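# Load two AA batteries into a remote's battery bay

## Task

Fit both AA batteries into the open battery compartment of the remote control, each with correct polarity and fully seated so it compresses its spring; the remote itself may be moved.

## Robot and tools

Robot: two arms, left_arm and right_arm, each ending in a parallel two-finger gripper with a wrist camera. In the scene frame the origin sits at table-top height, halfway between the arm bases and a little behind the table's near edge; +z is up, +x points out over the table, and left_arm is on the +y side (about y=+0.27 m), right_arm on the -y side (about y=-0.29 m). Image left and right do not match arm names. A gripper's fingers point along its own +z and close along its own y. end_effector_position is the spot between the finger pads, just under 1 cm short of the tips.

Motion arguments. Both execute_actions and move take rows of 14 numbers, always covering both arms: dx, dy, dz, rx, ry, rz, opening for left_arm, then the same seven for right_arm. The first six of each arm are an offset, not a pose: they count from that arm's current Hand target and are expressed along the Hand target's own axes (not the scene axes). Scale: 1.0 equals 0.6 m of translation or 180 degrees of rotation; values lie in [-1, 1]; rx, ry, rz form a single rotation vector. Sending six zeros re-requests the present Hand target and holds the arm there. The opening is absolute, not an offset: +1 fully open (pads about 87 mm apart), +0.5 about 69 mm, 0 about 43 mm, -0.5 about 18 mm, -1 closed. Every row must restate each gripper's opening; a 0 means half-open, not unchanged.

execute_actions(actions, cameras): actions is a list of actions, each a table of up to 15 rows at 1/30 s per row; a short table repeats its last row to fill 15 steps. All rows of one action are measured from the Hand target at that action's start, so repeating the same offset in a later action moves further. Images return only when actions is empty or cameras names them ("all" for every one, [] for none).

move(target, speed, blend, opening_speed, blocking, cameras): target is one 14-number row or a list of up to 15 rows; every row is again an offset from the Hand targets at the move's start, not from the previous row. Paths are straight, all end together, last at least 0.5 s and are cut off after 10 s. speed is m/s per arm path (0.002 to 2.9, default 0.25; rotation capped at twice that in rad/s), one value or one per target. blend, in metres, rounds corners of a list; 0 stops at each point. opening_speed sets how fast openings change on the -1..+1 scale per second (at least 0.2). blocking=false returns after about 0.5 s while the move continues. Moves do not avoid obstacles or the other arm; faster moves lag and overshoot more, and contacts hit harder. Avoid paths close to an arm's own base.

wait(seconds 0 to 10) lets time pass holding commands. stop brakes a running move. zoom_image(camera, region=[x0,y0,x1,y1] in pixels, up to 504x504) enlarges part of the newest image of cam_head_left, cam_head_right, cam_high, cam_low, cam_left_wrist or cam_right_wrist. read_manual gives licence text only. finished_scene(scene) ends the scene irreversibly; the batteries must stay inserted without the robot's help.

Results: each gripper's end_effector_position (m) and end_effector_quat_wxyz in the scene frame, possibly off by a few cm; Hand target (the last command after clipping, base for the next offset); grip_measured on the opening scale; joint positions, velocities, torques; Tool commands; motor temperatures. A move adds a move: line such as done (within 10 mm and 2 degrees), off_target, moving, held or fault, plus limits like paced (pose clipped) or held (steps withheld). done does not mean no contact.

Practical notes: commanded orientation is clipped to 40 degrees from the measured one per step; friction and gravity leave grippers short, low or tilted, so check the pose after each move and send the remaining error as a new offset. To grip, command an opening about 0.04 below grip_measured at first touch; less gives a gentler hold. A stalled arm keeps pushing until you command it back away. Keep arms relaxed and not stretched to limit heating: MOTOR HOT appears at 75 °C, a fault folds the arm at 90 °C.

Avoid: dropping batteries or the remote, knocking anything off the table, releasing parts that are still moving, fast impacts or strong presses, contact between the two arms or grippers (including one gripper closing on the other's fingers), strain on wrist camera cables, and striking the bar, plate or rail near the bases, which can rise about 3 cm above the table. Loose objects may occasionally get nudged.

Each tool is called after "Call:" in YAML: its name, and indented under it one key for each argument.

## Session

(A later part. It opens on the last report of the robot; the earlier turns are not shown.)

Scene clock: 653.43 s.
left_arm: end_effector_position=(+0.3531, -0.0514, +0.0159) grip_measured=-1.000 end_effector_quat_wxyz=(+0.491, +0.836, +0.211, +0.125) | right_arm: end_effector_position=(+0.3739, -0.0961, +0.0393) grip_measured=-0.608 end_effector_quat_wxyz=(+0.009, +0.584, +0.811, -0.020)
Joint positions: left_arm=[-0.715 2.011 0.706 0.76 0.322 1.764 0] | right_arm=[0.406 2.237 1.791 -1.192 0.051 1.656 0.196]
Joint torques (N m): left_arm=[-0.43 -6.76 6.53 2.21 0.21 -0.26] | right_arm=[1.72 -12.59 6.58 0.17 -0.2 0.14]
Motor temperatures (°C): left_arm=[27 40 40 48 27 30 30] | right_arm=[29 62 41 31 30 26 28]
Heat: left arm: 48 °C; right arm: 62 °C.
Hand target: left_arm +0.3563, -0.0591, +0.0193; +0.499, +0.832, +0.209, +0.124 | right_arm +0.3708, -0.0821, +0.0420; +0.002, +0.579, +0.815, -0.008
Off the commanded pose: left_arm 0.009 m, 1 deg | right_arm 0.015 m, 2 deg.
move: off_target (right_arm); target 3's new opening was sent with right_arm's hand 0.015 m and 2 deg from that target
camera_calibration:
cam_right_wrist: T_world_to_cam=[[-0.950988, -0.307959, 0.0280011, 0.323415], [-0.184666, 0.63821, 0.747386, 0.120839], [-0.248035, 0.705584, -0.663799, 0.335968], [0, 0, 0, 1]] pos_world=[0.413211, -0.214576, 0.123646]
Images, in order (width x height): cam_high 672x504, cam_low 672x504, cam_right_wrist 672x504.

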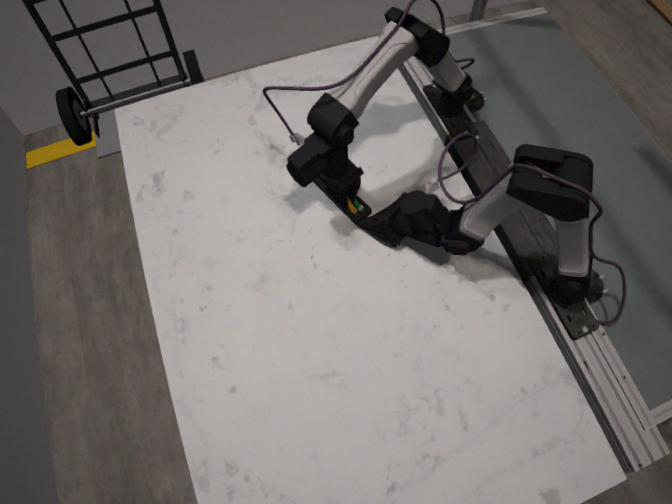

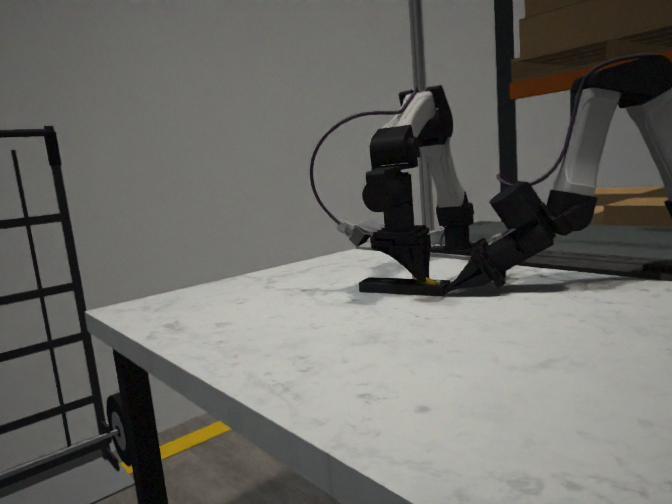

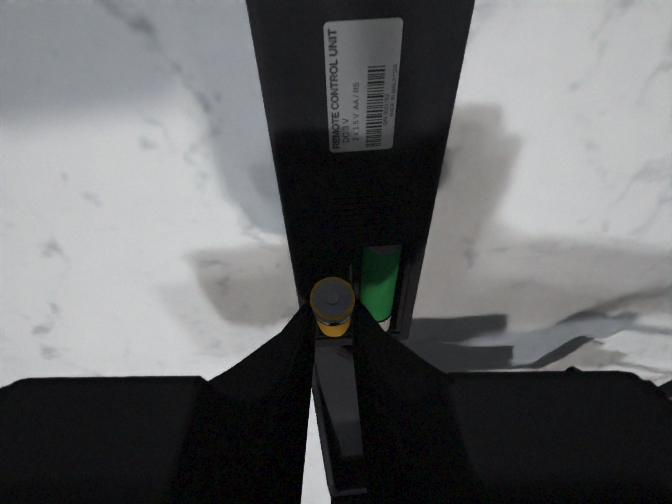

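Call:
move:
  target:
    - [0,0,0,0,0,0,-1,0.025,0,0.0,0,0,0,-0.9]
    - [0,0,0,0,0,0,-1,0.025,0,0.015,0,0.07,0,-0.9]
    - [0,0,0,0,0,0,-1,0.022,0,0.032,0,0.13,0,-0.9]
  speed: 0.06
  cameras: ["cam_right_wrist","cam_low","cam_high"]

Call:
zoom_image:
  camera: "cam_right_wrist"
  region: [235, 150, 435, 400]

Call:
zoom_image:
  camera: "cam_low"
  region: [340, 230, 480, 320]

Call:
zoom_image:
  camera: "cam_high"
  region: [310, 150, 390, 230]

Scene clock: 659.47 s.
left_arm: end_effector_position=(+0.3578, -0.0462, +0.0153) grip_measured=-1.000 end_effector_quat_wxyz=(+0.483, +0.835, +0.222, +0.140) | right_arm: end_effector_position=(+0.3743, -0.0924, +0.0334) grip_measured=-0.608 end_effector_quat_wxyz=(-0.125, +0.582, +0.799, +0.089)
Joint positions: left_arm=[-0.715 2.011 0.706 0.759 0.283 1.762 0] | right_arm=[0.276 2.242 1.688 -1.071 -0.287 1.534 0.196]
Joint torques (N m): left_arm=[-0.44 -6.87 6.48 2.21 0.67 -0.23] | right_arm=[1.68 -9.05 4.14 0.54 -0.93 0.06]
Motor temperatures (°C): left_arm=[27 41 40 48 28 30 30] | right_arm=[29 62 40 31 30 26 29]
Heat: left arm: 48 °C; right arm: 62 °C.
Hand target: left_arm +0.3563, -0.0591, +0.0193; +0.499, +0.832, +0.208, +0.124 | right_arm +0.3665, -0.0699, +0.0226; -0.164, +0.569, +0.798, +0.110
Off the commanded pose: left_arm 0.014 m, 3 deg | right_arm 0.026 m, 5 deg.
move: off_target (left_arm, right_arm)
camera_calibration:
cam_right_wrist: T_world_to_cam=[[-0.953709, -0.300517, 0.0113535, 0.327413], [-0.101664, 0.357707, 0.928284, 0.0599046], [-0.283027, 0.884158, -0.3717, 0.349349], [0, 0, 0, 1]] pos_world=[0.417222, -0.231915, 0.0705273]
Images, in order (width x height): cam_high 672x504, cam_low 672x504, cam_right_wrist 672x504.

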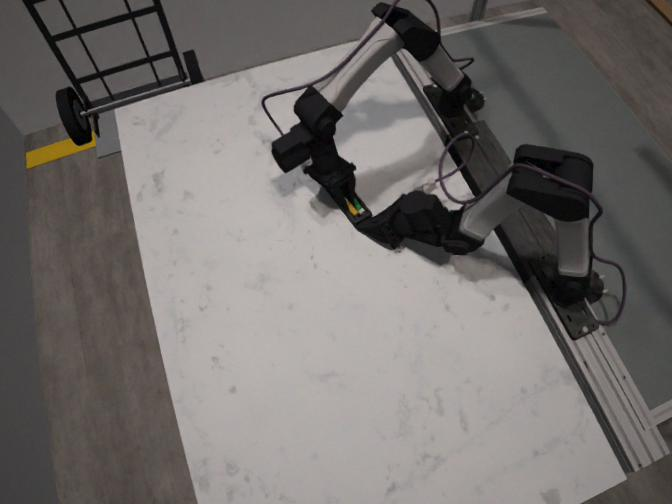

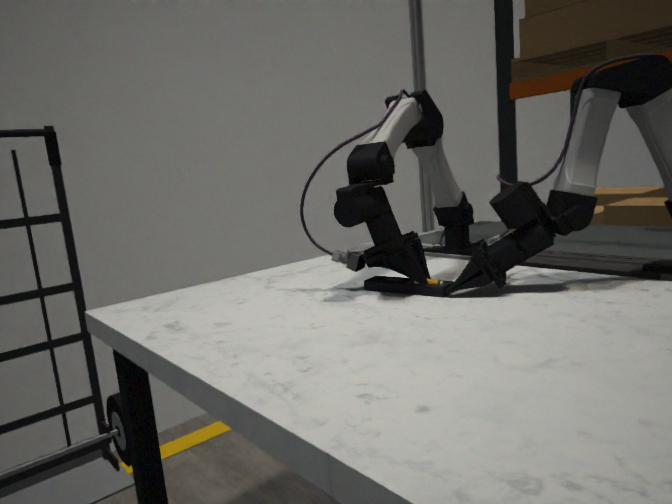

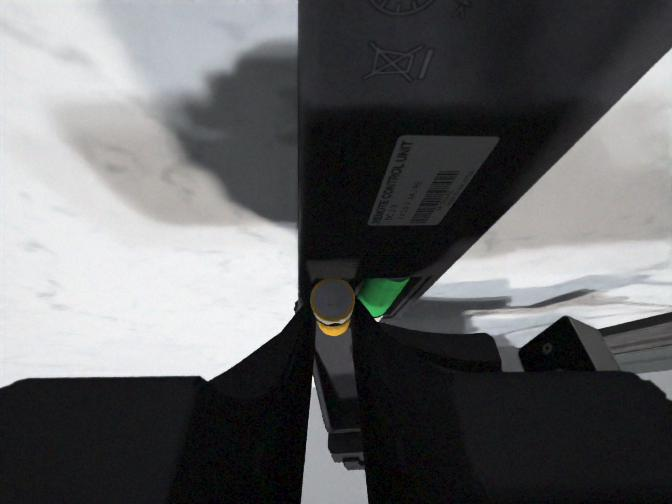

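Scaled by 2.016 from the camera's 672x504 image, which has a finer 960x720 frame.

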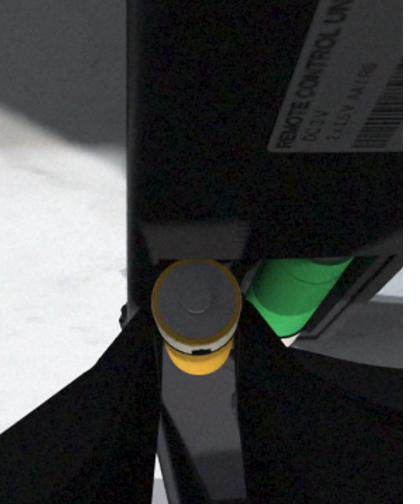

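Scaled by 3.600 from the camera's 672x504 image, which has a finer 960x720 frame.

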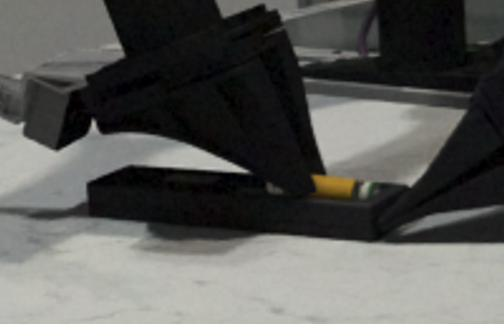

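Scaled by 6.300 from the camera's 672x504 image, which has a finer 960x720 frame.

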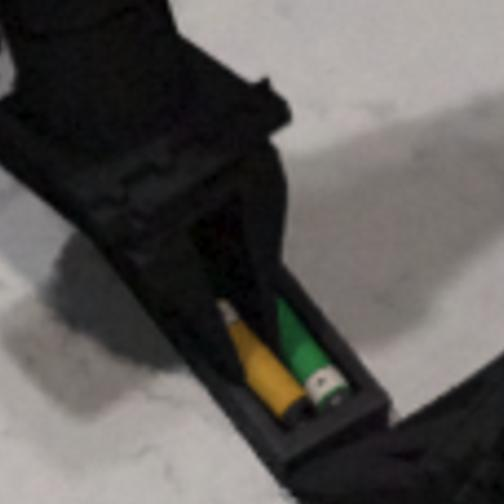

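Call:
move:
  target:
    - [0,0,0,0,0,0,-1,-0.022,0,-0.025,0,0,0,-0.9]
    - [0,0,0,0,0,0,-1,-0.022,0,-0.025,0,0,0,-0.42]
    - [0,0,0,0,0,0,-1,-0.003,0,-0.066,0,0,0,-0.42]
    - [0,0,0,0,0,0,-1,-0.027,0,-0.077,0,-0.03,0,-0.42]
  speed: 0.06
  opening_speed: 0.5
  cameras: ["cam_right_wrist","cam_low","cam_high"]

Call:
zoom_image:
  camera: "cam_right_wrist"
  region: [235, 150, 435, 400]

Call:
zoom_image:
  camera: "cam_low"
  region: [340, 230, 480, 320]

Call:
zoom_image:
  camera: "cam_high"
  region: [310, 150, 390, 230]

Scene clock: 666.43 s.
left_arm: end_effector_position=(+0.3549, -0.0492, +0.0155) grip_measured=-1.000 end_effector_quat_wxyz=(+0.488, +0.836, +0.216, +0.130) | right_arm: end_effector_position=(+0.3675, -0.1022, +0.0440) grip_measured=-0.420 end_effector_quat_wxyz=(-0.147, +0.577, +0.801, +0.068)
Joint positions: left_arm=[-0.715 2.011 0.706 0.759 0.306 1.762 0] | right_arm=[0.255 2.26 1.754 -1.189 -0.293 1.494 0.29]
Joint torques (N m): left_arm=[-0.43 -6.79 6.52 2.22 0.38 -0.24] | right_arm=[0.14 -14.56 9.61 -0.02 -0.01 0.06]
Motor temperatures (°C): left_arm=[27 41 40 48 28 30 30] | right_arm=[29 62 40 31 30 26 28]
Heat: left arm: 48 °C; right arm: 62 °C.
Hand target: left_arm +0.3563, -0.0591, +0.0193; +0.499, +0.832, +0.209, +0.124 | right_arm +0.3774, -0.1007, +0.0590; -0.126, +0.573, +0.805, +0.083
Off the commanded pose: left_arm 0.011 m, 2 deg | right_arm 0.018 m, 3 deg.
move: off_target (left_arm, right_arm)
camera_calibration:
cam_right_wrist: T_world_to_cam=[[-0.945358, -0.318658, 0.0689549, 0.310291], [-0.0543154, 0.36247, 0.930412, 0.0358429], [-0.321477, 0.875827, -0.359972, 0.37277], [0, 0, 0, 1]] pos_world=[0.41512, -0.240597, 0.0794419]
Images, in order (width x height): cam_high 672x504, cam_low 672x504, cam_right_wrist 672x504.

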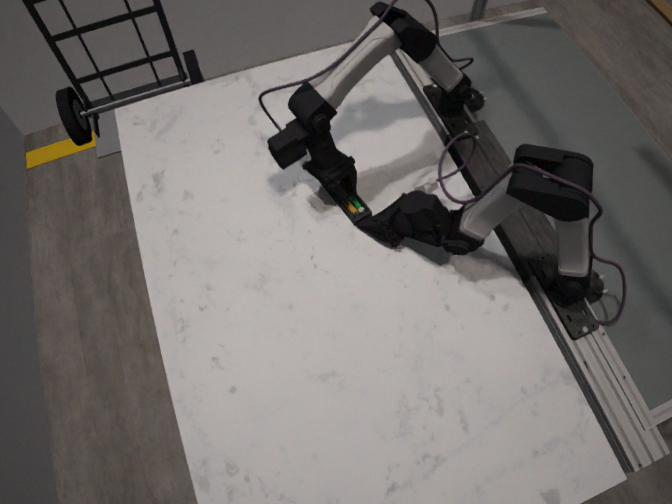

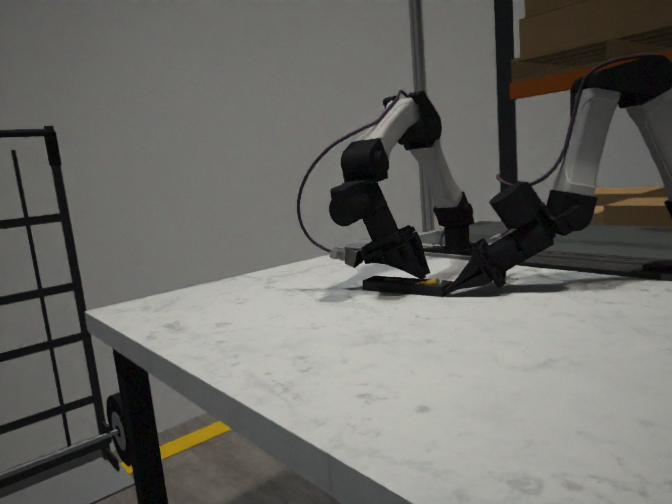

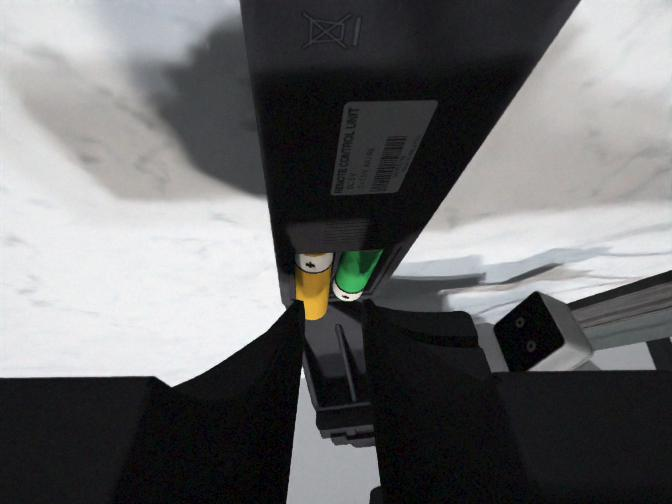

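Scaled by 2.016 from the camera's 672x504 image, which has a finer 960x720 frame.

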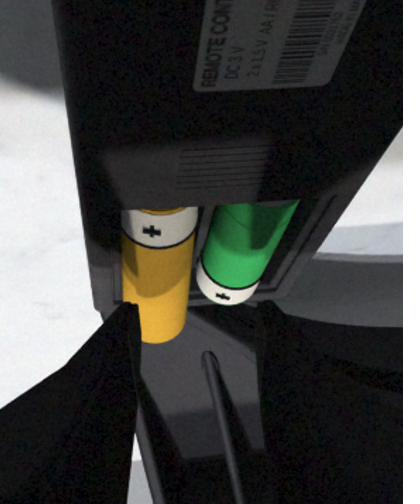

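Scaled by 3.600 from the camera's 672x504 image, which has a finer 960x720 frame.

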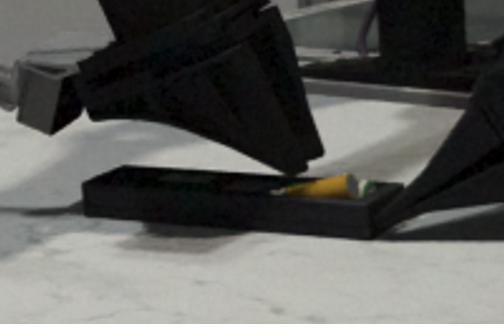

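Scaled by 6.300 from the camera's 672x504 image, which has a finer 960x720 frame.

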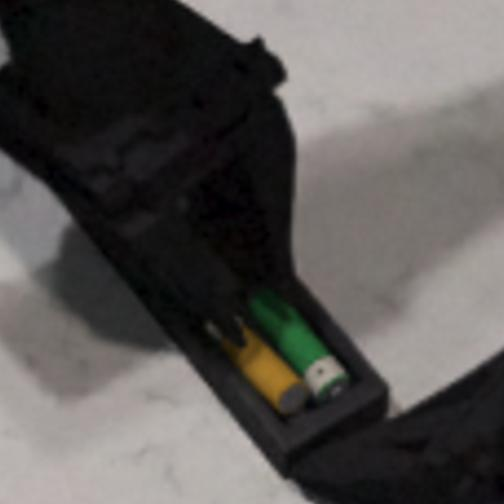

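Call:
move:
  target:
    - [0,0,0,0,0,0,-1,0.025,0,-0.06,0,0,0,-0.42]
    - [0,0,0,0,0,0,-1,0.05,0,-0.03,0,-0.1,0,-0.82]
  speed: 0.1
  cameras: ["cam_right_wrist","cam_low"]

Call:
zoom_image:
  camera: "cam_right_wrist"
  region: [235, 150, 435, 400]

Call:
zoom_image:
  camera: "cam_low"
  region: [340, 230, 480, 320]

Scene clock: 672.10 s.
left_arm: end_effector_position=(+0.3549, -0.0492, +0.0155) grip_measured=-1.000 end_effector_quat_wxyz=(+0.488, +0.836, +0.216, +0.130) | right_arm: end_effector_position=(+0.3612, -0.0830, +0.0667) grip_measured=-0.820 end_effector_quat_wxyz=(-0.019, +0.578, +0.815, -0.029)
Joint positions: left_arm=[-0.715 2.011 0.706 0.759 0.306 1.762 0] | right_arm=[0.43 2.248 1.909 -1.343 0.009 1.666 0.09]
Joint torques (N m): left_arm=[-0.43 -6.79 6.52 2.22 0.38 -0.24] | right_arm=[0.47 -15.04 9.78 0 0.14 0.14]
Motor temperatures (°C): left_arm=[27 41 40 48 28 30 30] | right_arm=[29 64 41 31 30 26 28]
Heat: left arm: 48 °C; right arm: 64 °C.
Hand target: left_arm +0.3563, -0.0591, +0.0193; +0.499, +0.832, +0.209, +0.124 | right_arm +0.3702, -0.0787, +0.0852; +0.002, +0.579, +0.815, -0.008
Off the commanded pose: left_arm 0.011 m, 2 deg | right_arm 0.021 m, 3 deg.
move: off_target (left_arm, right_arm); target 2's new opening was sent with right_arm's hand 0.021 m and 3 deg from that target
camera_calibration:
cam_right_wrist: T_world_to_cam=[[-0.943846, -0.321755, 0.0750178, 0.307757], [-0.150915, 0.621864, 0.768446, 0.0746858], [-0.293902, 0.713974, -0.635502, 0.357178], [0, 0, 0, 1]] pos_world=[0.406722, -0.202437, 0.146508]
Images, in order (width x height): cam_low 672x504, cam_right_wrist 672x504.

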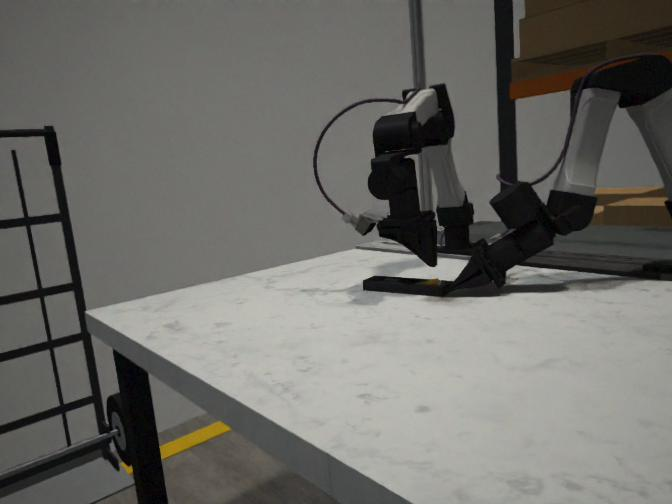

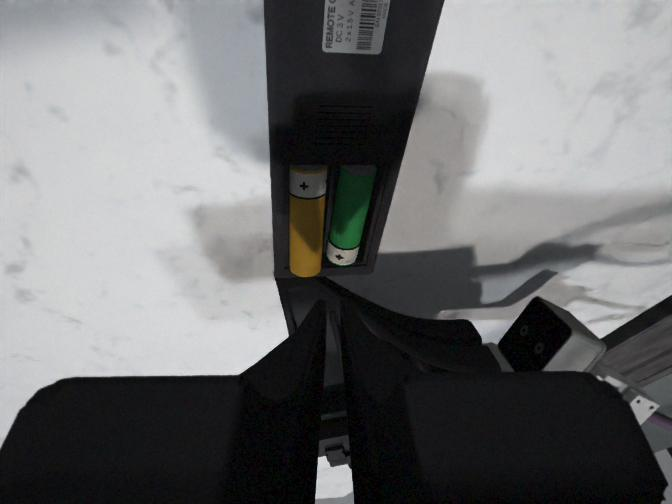

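Scaled by 2.016 from the camera's 672x504 image, which has a finer 960x720 frame.

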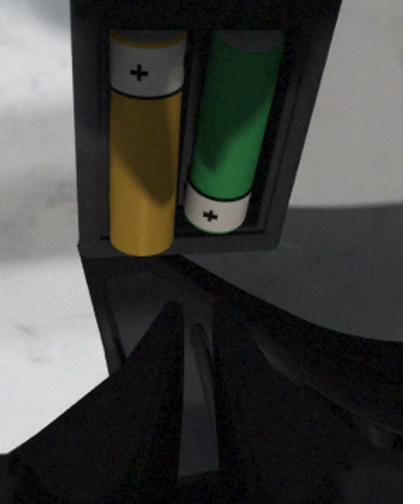

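Scaled by 3.600 from the camera's 672x504 image, which has a finer 960x720 frame.

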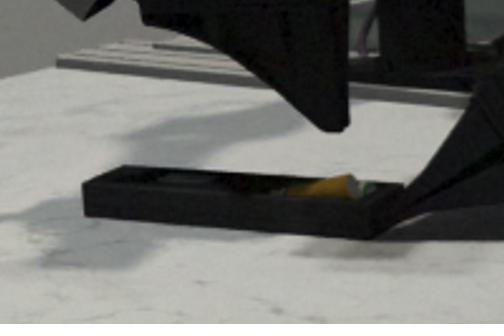

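Call:
move:
  target: [0,0,0,0,0,0,-1,-0.002,0.01,0.065,0,0,0,-0.82]
  speed: 0.08
  cameras: ["cam_right_wrist"]

Call:
zoom_image:
  camera: "cam_right_wrist"
  region: [235, 150, 435, 400]

Scene clock: 674.43 s.
left_arm: end_effector_position=(+0.3549, -0.0492, +0.0155) grip_measured=-1.000 end_effector_quat_wxyz=(+0.488, +0.836, +0.216, +0.130) | right_arm: end_effector_position=(+0.3745, -0.0769, +0.0531) grip_measured=-0.820 end_effector_quat_wxyz=(-0.004, +0.579, +0.816, -0.003)
Joint positions: left_arm=[-0.715 2.011 0.706 0.759 0.306 1.762 0] | right_arm=[0.43 2.25 1.86 -1.232 0.01 1.666 0.09]
Joint torques (N m): left_arm=[-0.42 -6.79 6.52 2.22 0.38 -0.24] | right_arm=[-0.02 -11.62 5.34 0.27 0.14 0.06]
Motor temperatures (°C): left_arm=[27 41 40 48 28 30 30] | right_arm=[29 65 41 31 30 26 28]
Heat: left arm: 48 °C; right arm: 65 °C.
Hand target: left_arm +0.3563, -0.0591, +0.0193; +0.499, +0.832, +0.209, +0.124 | right_arm +0.3759, -0.0784, +0.0461; +0.002, +0.579, +0.815, -0.008
Off the commanded pose: left_arm 0.011 m, 2 deg | right_arm 0.007 m, 1 deg.
move: off_target (left_arm)
camera_calibration:
cam_right_wrist: T_world_to_cam=[[-0.946599, -0.322077, 0.0146949, 0.327473], [-0.193136, 0.602952, 0.774046, 0.0973107], [-0.258163, 0.729873, -0.632959, 0.335694], [0, 0, 0, 1]] pos_world=[0.415444, -0.198216, 0.132345]
Images, in order (width x height): cam_right_wrist 672x504.

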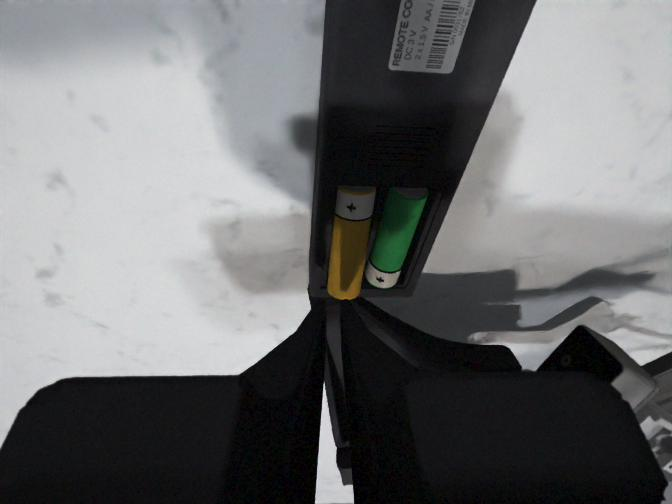

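Scaled by 2.016 from the camera's 672x504 image, which has a finer 960x720 frame.

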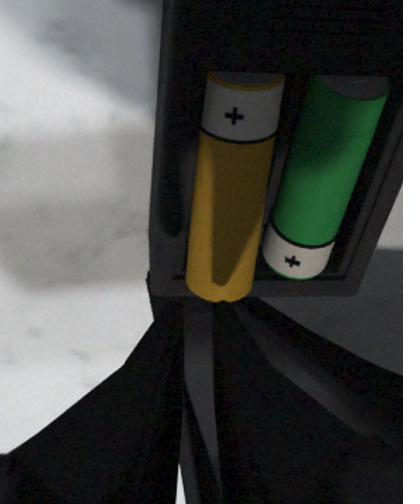

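Call:
move:
  target:
    - [0,0,0,0,0,0,-1,-0.016,-0.009,-0.01,0,0,0,-0.82]
    - [0,0,0,0,0,0,-1,-0.016,-0.007,0.03,0,0,0,-0.82]
  speed: 0.06
  cameras: ["cam_right_wrist","cam_low"]

Call:
zoom_image:
  camera: "cam_right_wrist"
  region: [235, 150, 435, 400]

Call:
zoom_image:
  camera: "cam_low"
  region: [340, 230, 480, 320]

Scene clock: 677.37 s.
left_arm: end_effector_position=(+0.3549, -0.0492, +0.0155) grip_measured=-1.000 end_effector_quat_wxyz=(+0.488, +0.836, +0.216, +0.130) | right_arm: end_effector_position=(+0.3719, -0.0856, +0.0397) grip_measured=-0.820 end_effector_quat_wxyz=(-0.006, +0.578, +0.816, -0.007)
Joint positions: left_arm=[-0.715 2.011 0.706 0.759 0.306 1.762 0] | right_arm=[0.414 2.242 1.793 -1.181 0.012 1.648 0.09]
Joint torques (N m): left_arm=[-0.43 -6.8 6.52 2.22 0.38 -0.24] | right_arm=[-0.5 -11.52 3.6 0.53 0.16 0.06]
Motor temperatures (°C): left_arm=[27 41 39 48 28 30 30] | right_arm=[29 65 41 31 30 26 28]
Heat: left arm: 48 °C; right arm: 65 °C.
Hand target: left_arm +0.3563, -0.0591, +0.0193; +0.499, +0.832, +0.209, +0.124 | right_arm +0.3751, -0.0892, +0.0282; +0.002, +0.579, +0.815, -0.008
Off the commanded pose: left_arm 0.011 m, 2 deg | right_arm 0.012 m, 1 deg.
move: off_target (left_arm, right_arm)
camera_calibration:
cam_right_wrist: T_world_to_cam=[[-0.945918, -0.323606, 0.022783, 0.321728], [-0.1886, 0.60571, 0.77301, 0.111129], [-0.26395, 0.726907, -0.633984, 0.33485], [0, 0, 0, 1]] pos_world=[0.413671, -0.206603, 0.119056]
Images, in order (width x height): cam_low 672x504, cam_right_wrist 672x504.

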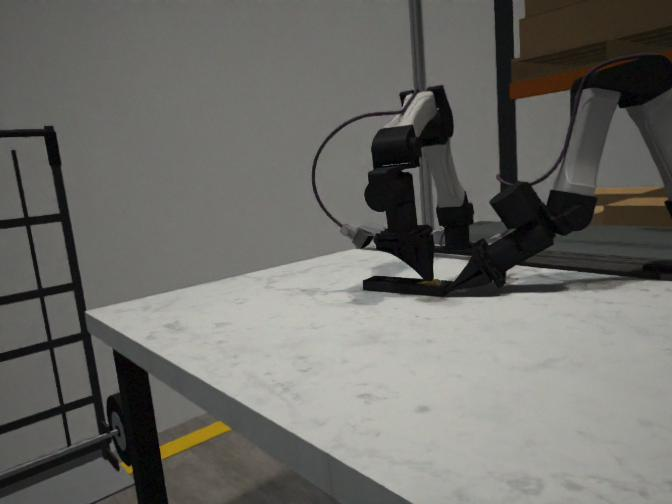

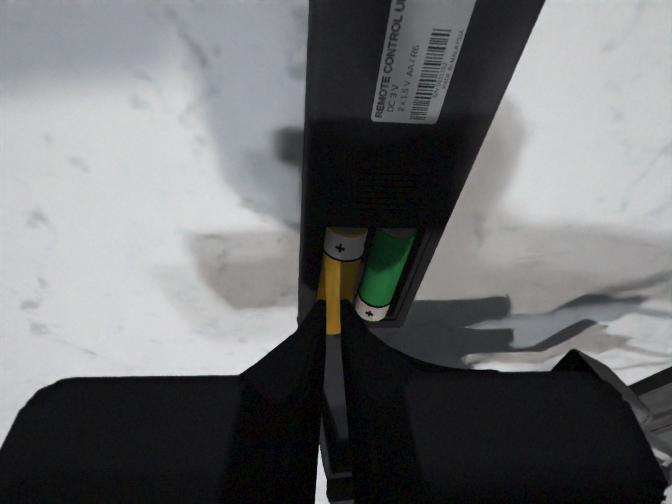

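Scaled by 2.016 from the camera's 672x504 image, which has a finer 960x720 frame.

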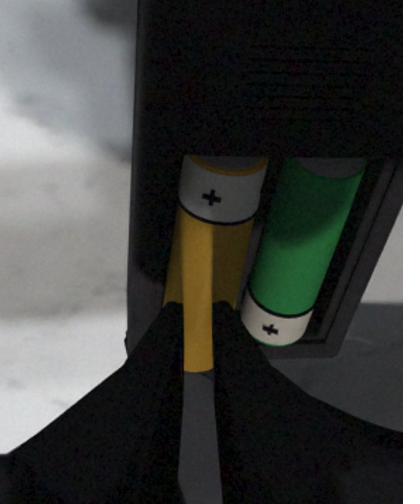

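Scaled by 3.600 from the camera's 672x504 image, which has a finer 960x720 frame.

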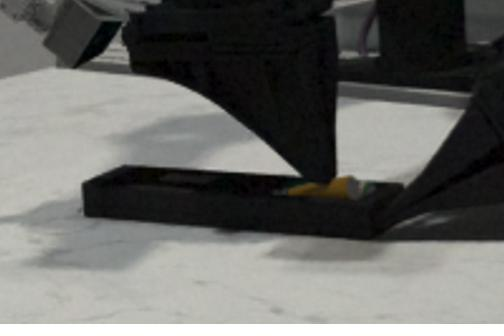

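Call:
move:
  target:
    - [0,0,0,0,0,0,-1,-0.0,0,0.035,0,0,0,-0.82]
    - [0,0,0,0,0,0,-1,-0.018,0,0.06,0,0,0,-0.82]
  speed: 0.04
  cameras: ["cam_right_wrist","cam_low"]

Call:
zoom_image:
  camera: "cam_right_wrist"
  region: [235, 150, 435, 400]

Call:
zoom_image:
  camera: "cam_low"
  region: [340, 230, 480, 320]

Scene clock: 683.10 s.
left_arm: end_effector_position=(+0.3549, -0.0492, +0.0155) grip_measured=-1.000 end_effector_quat_wxyz=(+0.488, +0.836, +0.216, +0.130) | right_arm: end_effector_position=(+0.3717, -0.0866, +0.0370) grip_measured=-0.819 end_effector_quat_wxyz=(-0.025, +0.576, +0.817, +0.027)
Joint positions: left_arm=[-0.715 2.011 0.706 0.759 0.306 1.762 0] | right_arm=[0.383 2.207 1.714 -1.1 -0.056 1.613 0.09]
Joint torques (N m): left_arm=[-0.42 -6.8 6.52 2.22 0.38 -0.24] | right_arm=[-0.34 -5.81 1.58 0.95 0.71 0.1]
Motor temperatures (°C): left_arm=[27 41 39 48 28 30 30] | right_arm=[29 65 40 31 30 26 28]
Heat: left arm: 48 °C; right arm: 65 °C.
Hand target: left_arm +0.3563, -0.0591, +0.0193; +0.499, +0.832, +0.209, +0.124 | right_arm +0.3783, -0.0999, -0.0077; +0.002, +0.579, +0.815, -0.008
Off the commanded pose: left_arm 0.011 m, 2 deg | right_arm 0.047 m, 5 deg.
move: off_target (left_arm, right_arm)
camera_calibration:
cam_right_wrist: T_world_to_cam=[[-0.944749, -0.327654, -0.00957785, 0.321674], [-0.196541, 0.542833, 0.816519, 0.109664], [-0.262337, 0.773288, -0.577239, 0.335077], [0, 0, 0, 1]] pos_world=[0.413358, -0.213243, 0.106958]
Images, in order (width x height): cam_low 672x504, cam_right_wrist 672x504.

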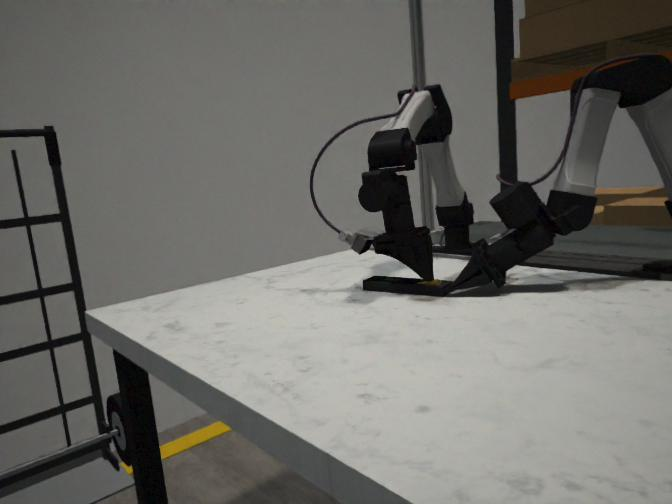

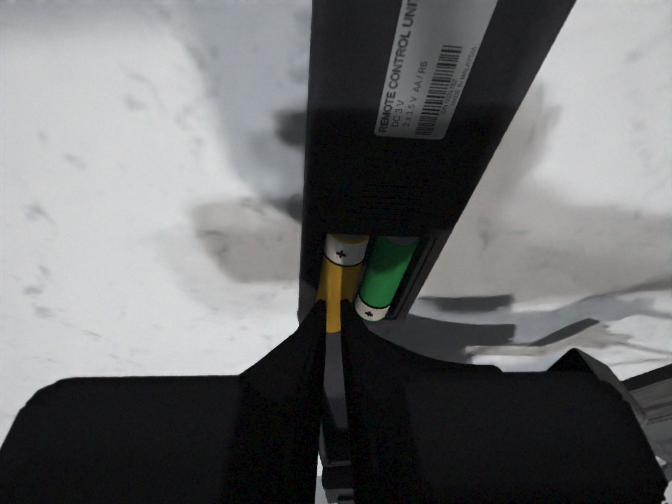

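Scaled by 2.016 from the camera's 672x504 image, which has a finer 960x720 frame.

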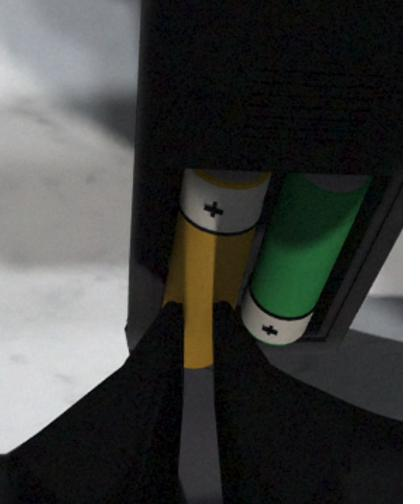

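Scaled by 3.600 from the camera's 672x504 image, which has a finer 960x720 frame.

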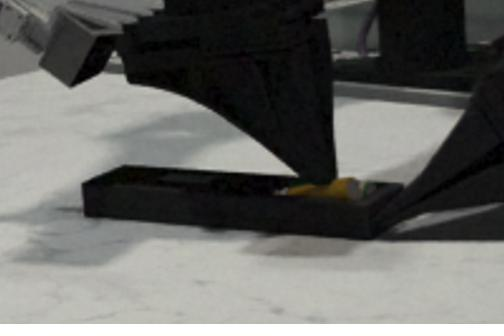

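Call:
move:
  target:
    - [0,0,0,0,0,0,-1,-0.01,0,0.03,0,0,0,-0.82]
    - [0,0,0,0,0,0,-1,-0.04,0,0.05,0,0,0,-0.82]
  speed: 0.04
  cameras: ["cam_right_wrist","cam_low"]

Call:
zoom_image:
  camera: "cam_right_wrist"
  region: [235, 150, 435, 400]

Call:
zoom_image:
  camera: "cam_low"
  region: [340, 230, 480, 320]

Scene clock: 686.00 s.
left_arm: end_effector_position=(+0.3549, -0.0492, +0.0155) grip_measured=-1.000 end_effector_quat_wxyz=(+0.488, +0.836, +0.216, +0.130) | right_arm: end_effector_position=(+0.3732, -0.0908, +0.0353) grip_measured=-0.819 end_effector_quat_wxyz=(-0.055, +0.567, +0.819, +0.067)
Joint positions: left_arm=[-0.715 2.011 0.706 0.759 0.306 1.762 0] | right_arm=[0.334 2.188 1.653 -1.031 -0.15 1.55 0.09]
Joint torques (N m): left_arm=[-0.42 -6.8 6.52 2.22 0.38 -0.24] | right_arm=[-1.14 -1.94 0.96 1.16 1.45 0.05]
Motor temperatures (°C): left_arm=[27 41 39 48 28 30 30] | right_arm=[29 64 40 31 30 26 28]
Heat: left arm: 48 °C; right arm: 64 °C.
Hand target: left_arm +0.3563, -0.0591, +0.0193; +0.499, +0.832, +0.209, +0.124 | right_arm +0.3860, -0.1230, -0.0374; +0.002, +0.579, +0.815, -0.008
Off the commanded pose: left_arm 0.011 m, 2 deg | right_arm 0.081 m, 11 deg.
move: off_target (left_arm, right_arm)
camera_calibration:
cam_right_wrist: T_world_to_cam=[[-0.939371, -0.340412, -0.0412525, 0.319581], [-0.203325, 0.456083, 0.866399, 0.106512], [-0.276118, 0.822258, -0.497645, 0.344583], [0, 0, 0, 1]] pos_world=[0.417008, -0.223125, 0.0923816]
Images, in order (width x height): cam_low 672x504, cam_right_wrist 672x504.

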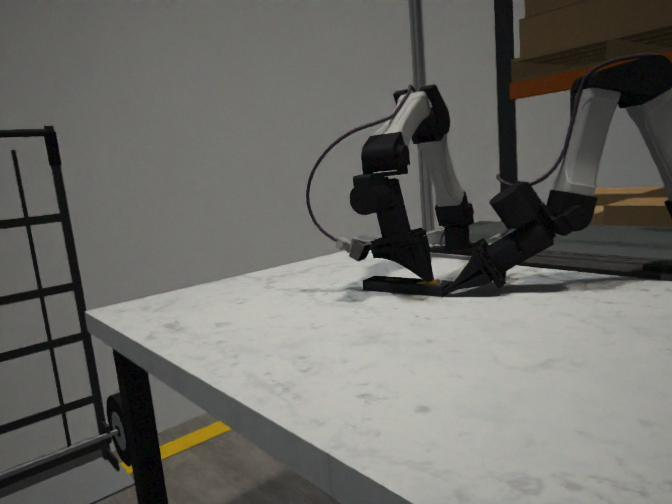

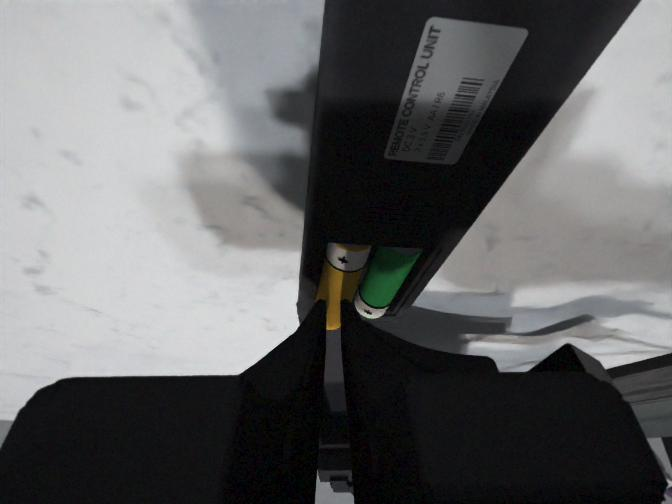

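Scaled by 2.016 from the camera's 672x504 image, which has a finer 960x720 frame.

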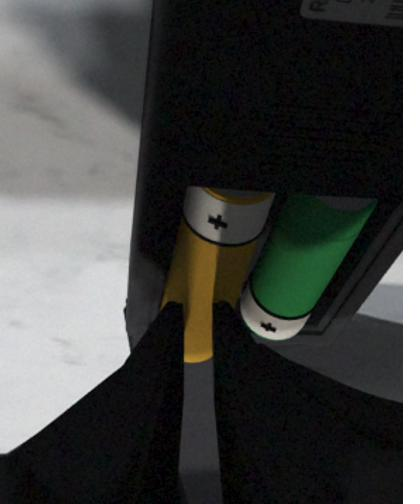

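Scaled by 3.600 from the camera's 672x504 image, which has a finer 960x720 frame.

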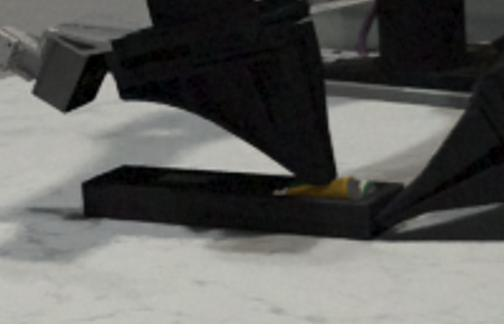

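Call:
move:
  target:
    - [0,0,0,0,0,0,-1,0.055,0,-0.125,0,0,0,-0.82]
    - [0,0,0,0,0,0,-1,0.055,0,-0.25,0,0,0,-0.82]
  speed: 0.1
  cameras: ["cam_right_wrist","cam_low","cam_high"]

Call:
zoom_image:
  camera: "cam_right_wrist"
  region: [235, 100, 435, 350]

Call:
zoom_image:
  camera: "cam_low"
  region: [340, 230, 480, 320]

Call:
zoom_image:
  camera: "cam_high"
  region: [310, 150, 390, 230]

Scene clock: 689.70 s.
left_arm: end_effector_position=(+0.3548, -0.0493, +0.0155) grip_measured=-1.000 end_effector_quat_wxyz=(+0.488, +0.836, +0.216, +0.130) | right_arm: end_effector_position=(+0.3711, -0.0942, +0.1102) grip_measured=-0.820 end_effector_quat_wxyz=(-0.008, +0.580, +0.814, -0.010)
Joint positions: left_arm=[-0.715 2.011 0.706 0.759 0.307 1.762 0] | right_arm=[0.398 2.222 2.042 -1.459 0.012 1.638 0.09]
Joint torques (N m): left_arm=[-0.42 -6.79 6.52 2.22 0.37 -0.24] | right_arm=[0.68 -10.99 9.72 0.09 0.2 0.12]
Motor temperatures (°C): left_arm=[27 41 39 48 28 30 30] | right_arm=[29 63 40 31 30 26 28]
Heat: left arm: 48 °C; right arm: 63 °C.
Hand target: left_arm +0.3563, -0.0591, +0.0193; +0.499, +0.832, +0.209, +0.124 | right_arm +0.3762, -0.0895, +0.1123; +0.002, +0.579, +0.815, -0.008
Off the commanded pose: left_arm 0.011 m, 2 deg | right_arm 0.007 m, 1 deg.
move: off_target (left_arm)
camera_calibration:
cam_right_wrist: T_world_to_cam=[[-0.947481, -0.318191, 0.0321556, 0.316636], [-0.178283, 0.608982, 0.772888, 0.0582251], [-0.265509, 0.726564, -0.633727, 0.386045], [0, 0, 0, 1]] pos_world=[0.412885, -0.215194, 0.189464]
Images, in order (width x height): cam_high 672x504, cam_low 672x504, cam_right_wrist 672x504.

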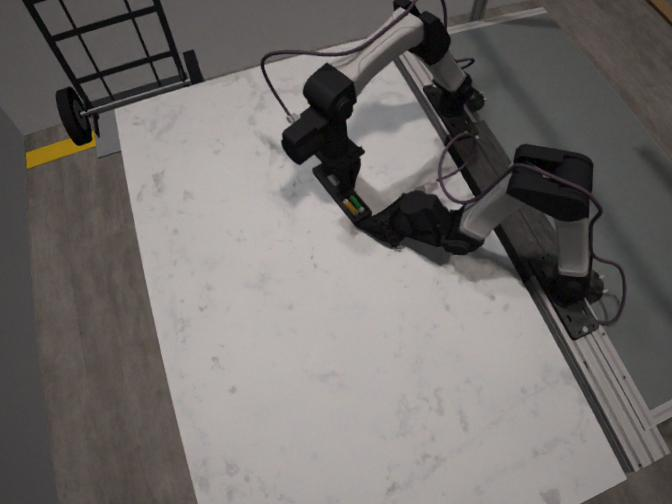

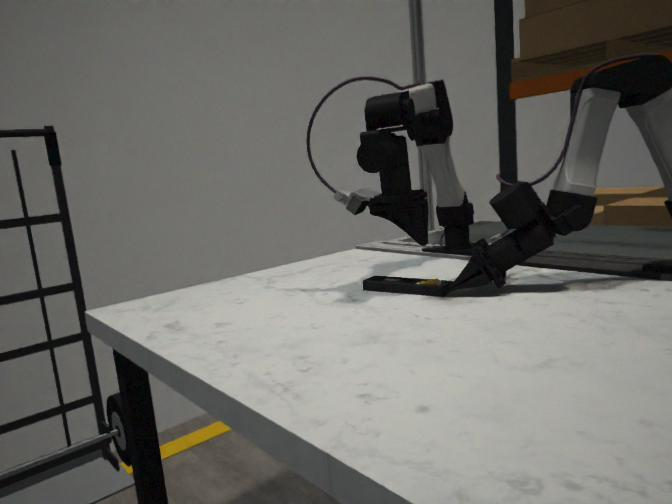

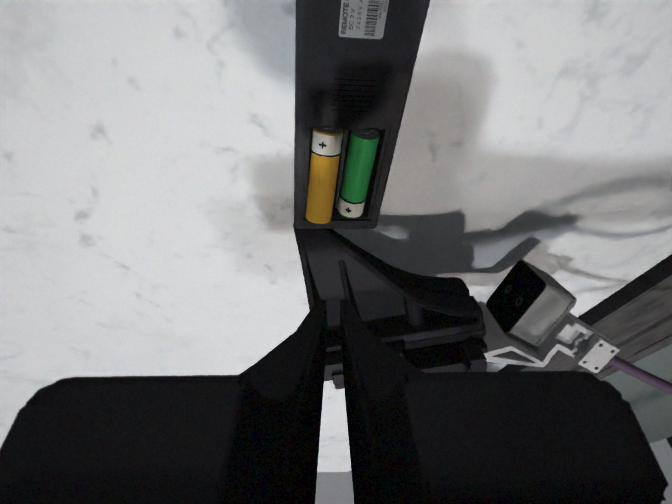

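Scaled by 2.016 from the camera's 672x504 image, which has a finer 960x720 frame.

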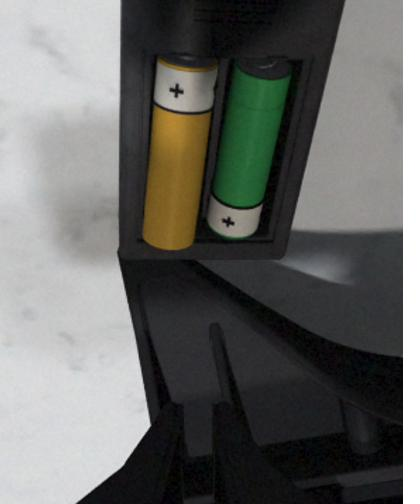

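Scaled by 3.600 from the camera's 672x504 image, which has a finer 960x720 frame.

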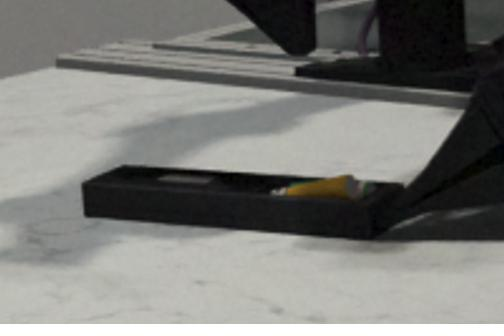

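Scaled by 6.300 from the camera's 672x504 image, which has a finer 960x720 frame.

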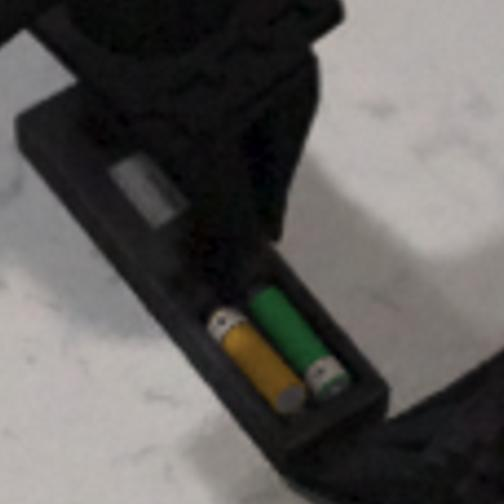

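Call:
move:
  target: [0,0,0,0,0,0,-1,-0.02,0,0.01,0,0.155,0,-0.4]
  speed: 0.15
  cameras: ["cam_right_wrist"]

Call:
zoom_image:
  camera: "cam_right_wrist"
  region: [235, 150, 435, 400]

Scene clock: 694.00 s.
left_arm: end_effector_position=(+0.3548, -0.0493, +0.0155) grip_measured=-1.000 end_effector_quat_wxyz=(+0.488, +0.836, +0.216, +0.130) | right_arm: end_effector_position=(+0.3797, -0.1035, +0.1102) grip_measured=-0.400 end_effector_quat_wxyz=(-0.185, +0.566, +0.793, +0.125)
Joint positions: left_arm=[-0.715 2.011 0.706 0.759 0.307 1.762 0] | right_arm=[0.201 2.253 1.957 -1.385 -0.423 1.428 0.3]
Joint torques (N m): left_arm=[-0.43 -6.79 6.52 2.22 0.37 -0.24] | right_arm=[-0.31 -11.73 5.46 0.16 -0.39 -0.02]
Motor temperatures (°C): left_arm=[27 42 39 48 28 30 30] | right_arm=[29 63 40 31 30 26 28]
Heat: left arm: 48 °C; right arm: 63 °C.
Hand target: left_arm +0.3563, -0.0591, +0.0193; +0.499, +0.832, +0.209, +0.124 | right_arm +0.3800, -0.1010, +0.1064; -0.195, +0.564, +0.791, +0.132
Off the commanded pose: left_arm 0.011 m, 2 deg | right_arm 0.005 m, 1 deg.
move: off_target (left_arm)
camera_calibration:
cam_right_wrist: T_world_to_cam=[[-0.946632, -0.321719, 0.0195935, 0.322508], [-0.0575624, 0.22856, 0.971827, -0.0417958], [-0.317133, 0.918835, -0.234881, 0.390717], [0, 0, 0, 1]] pos_world=[0.4268, -0.245695, 0.126071]
Images, in order (width x height): cam_right_wrist 672x504.

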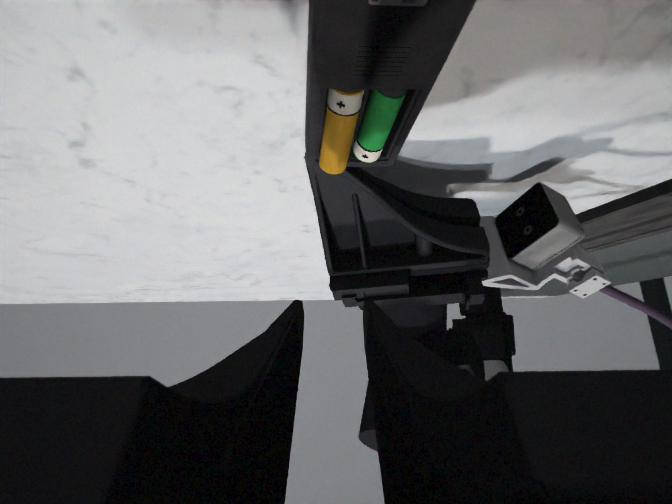

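Scaled by 2.016 from the camera's 672x504 image, which has a finer 960x720 frame.

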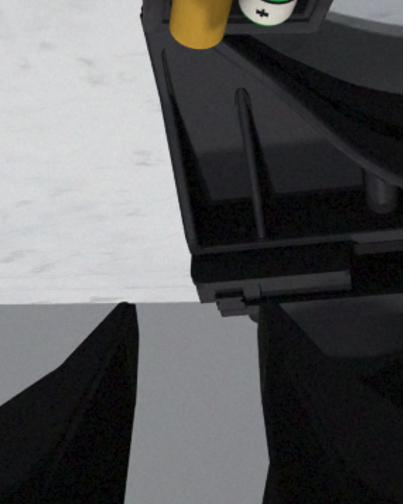

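Call:
move:
  target: [0,0,0,0,0,0,-1,-0.029,-0.002,0.079,0,0,0,-0.4]
  speed: 0.1
  cameras: ["cam_right_wrist","cam_low"]

Call:
zoom_image:
  camera: "cam_right_wrist"
  region: [235, 150, 435, 400]

Call:
zoom_image:
  camera: "cam_low"
  region: [340, 230, 480, 320]

Scene clock: 696.30 s.
left_arm: end_effector_position=(+0.3548, -0.0493, +0.0155) grip_measured=-1.000 end_effector_quat_wxyz=(+0.488, +0.836, +0.216, +0.130) | right_arm: end_effector_position=(+0.3778, -0.1023, +0.0580) grip_measured=-0.400 end_effector_quat_wxyz=(-0.187, +0.566, +0.793, +0.126)
Joint positions: left_arm=[-0.715 2.011 0.706 0.759 0.307 1.762 0] | right_arm=[0.201 2.274 1.781 -1.19 -0.425 1.428 0.3]
Joint torques (N m): left_arm=[-0.43 -6.79 6.52 2.22 0.37 -0.24] | right_arm=[0.59 -12.12 5.53 0.13 -0.4 0.11]
Motor temperatures (°C): left_arm=[27 42 39 48 28 30 30] | right_arm=[29 63 39 31 30 26 28]
Heat: left arm: 48 °C; right arm: 63 °C.
Hand target: left_arm +0.3563, -0.0591, +0.0193; +0.499, +0.832, +0.209, +0.124 | right_arm +0.3764, -0.0956, +0.0563; -0.195, +0.564, +0.791, +0.132
Off the commanded pose: left_arm 0.011 m, 2 deg | right_arm 0.007 m, 1 deg.
move: off_target (left_arm)
camera_calibration:
cam_right_wrist: T_world_to_cam=[[-0.946541, -0.321919, 0.0206711, 0.322056], [-0.0558401, 0.226626, 0.97238, 0.00770708], [-0.317713, 0.919244, -0.232487, 0.376862], [0, 0, 0, 1]] pos_world=[0.425004, -0.244498, 0.0734638]
Images, in order (width x height): cam_low 672x504, cam_right_wrist 672x504.

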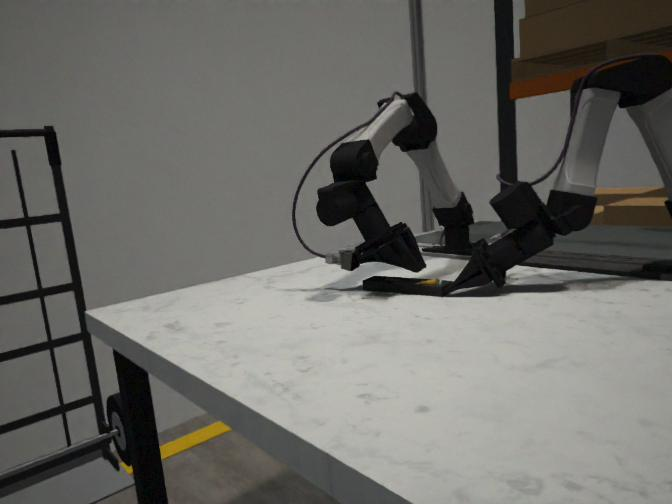

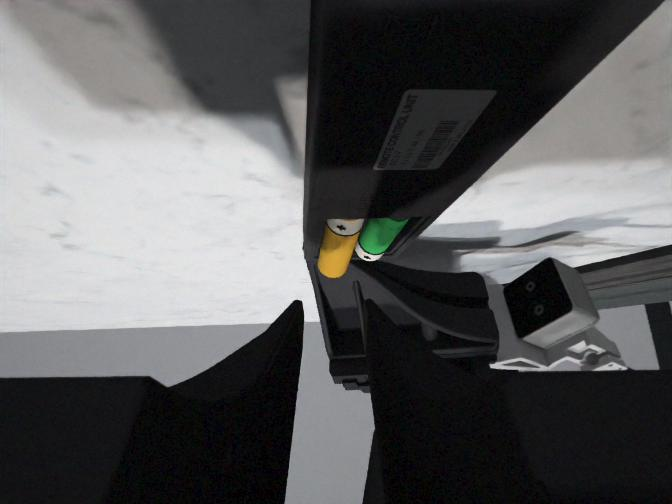

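Scaled by 2.016 from the camera's 672x504 image, which has a finer 960x720 frame.

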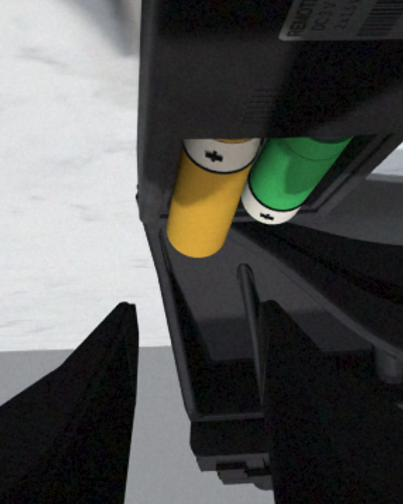

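Scaled by 3.600 from the camera's 672x504 image, which has a finer 960x720 frame.

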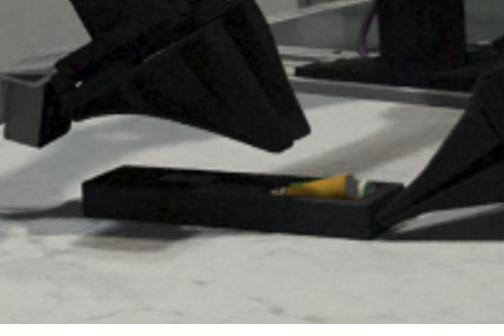

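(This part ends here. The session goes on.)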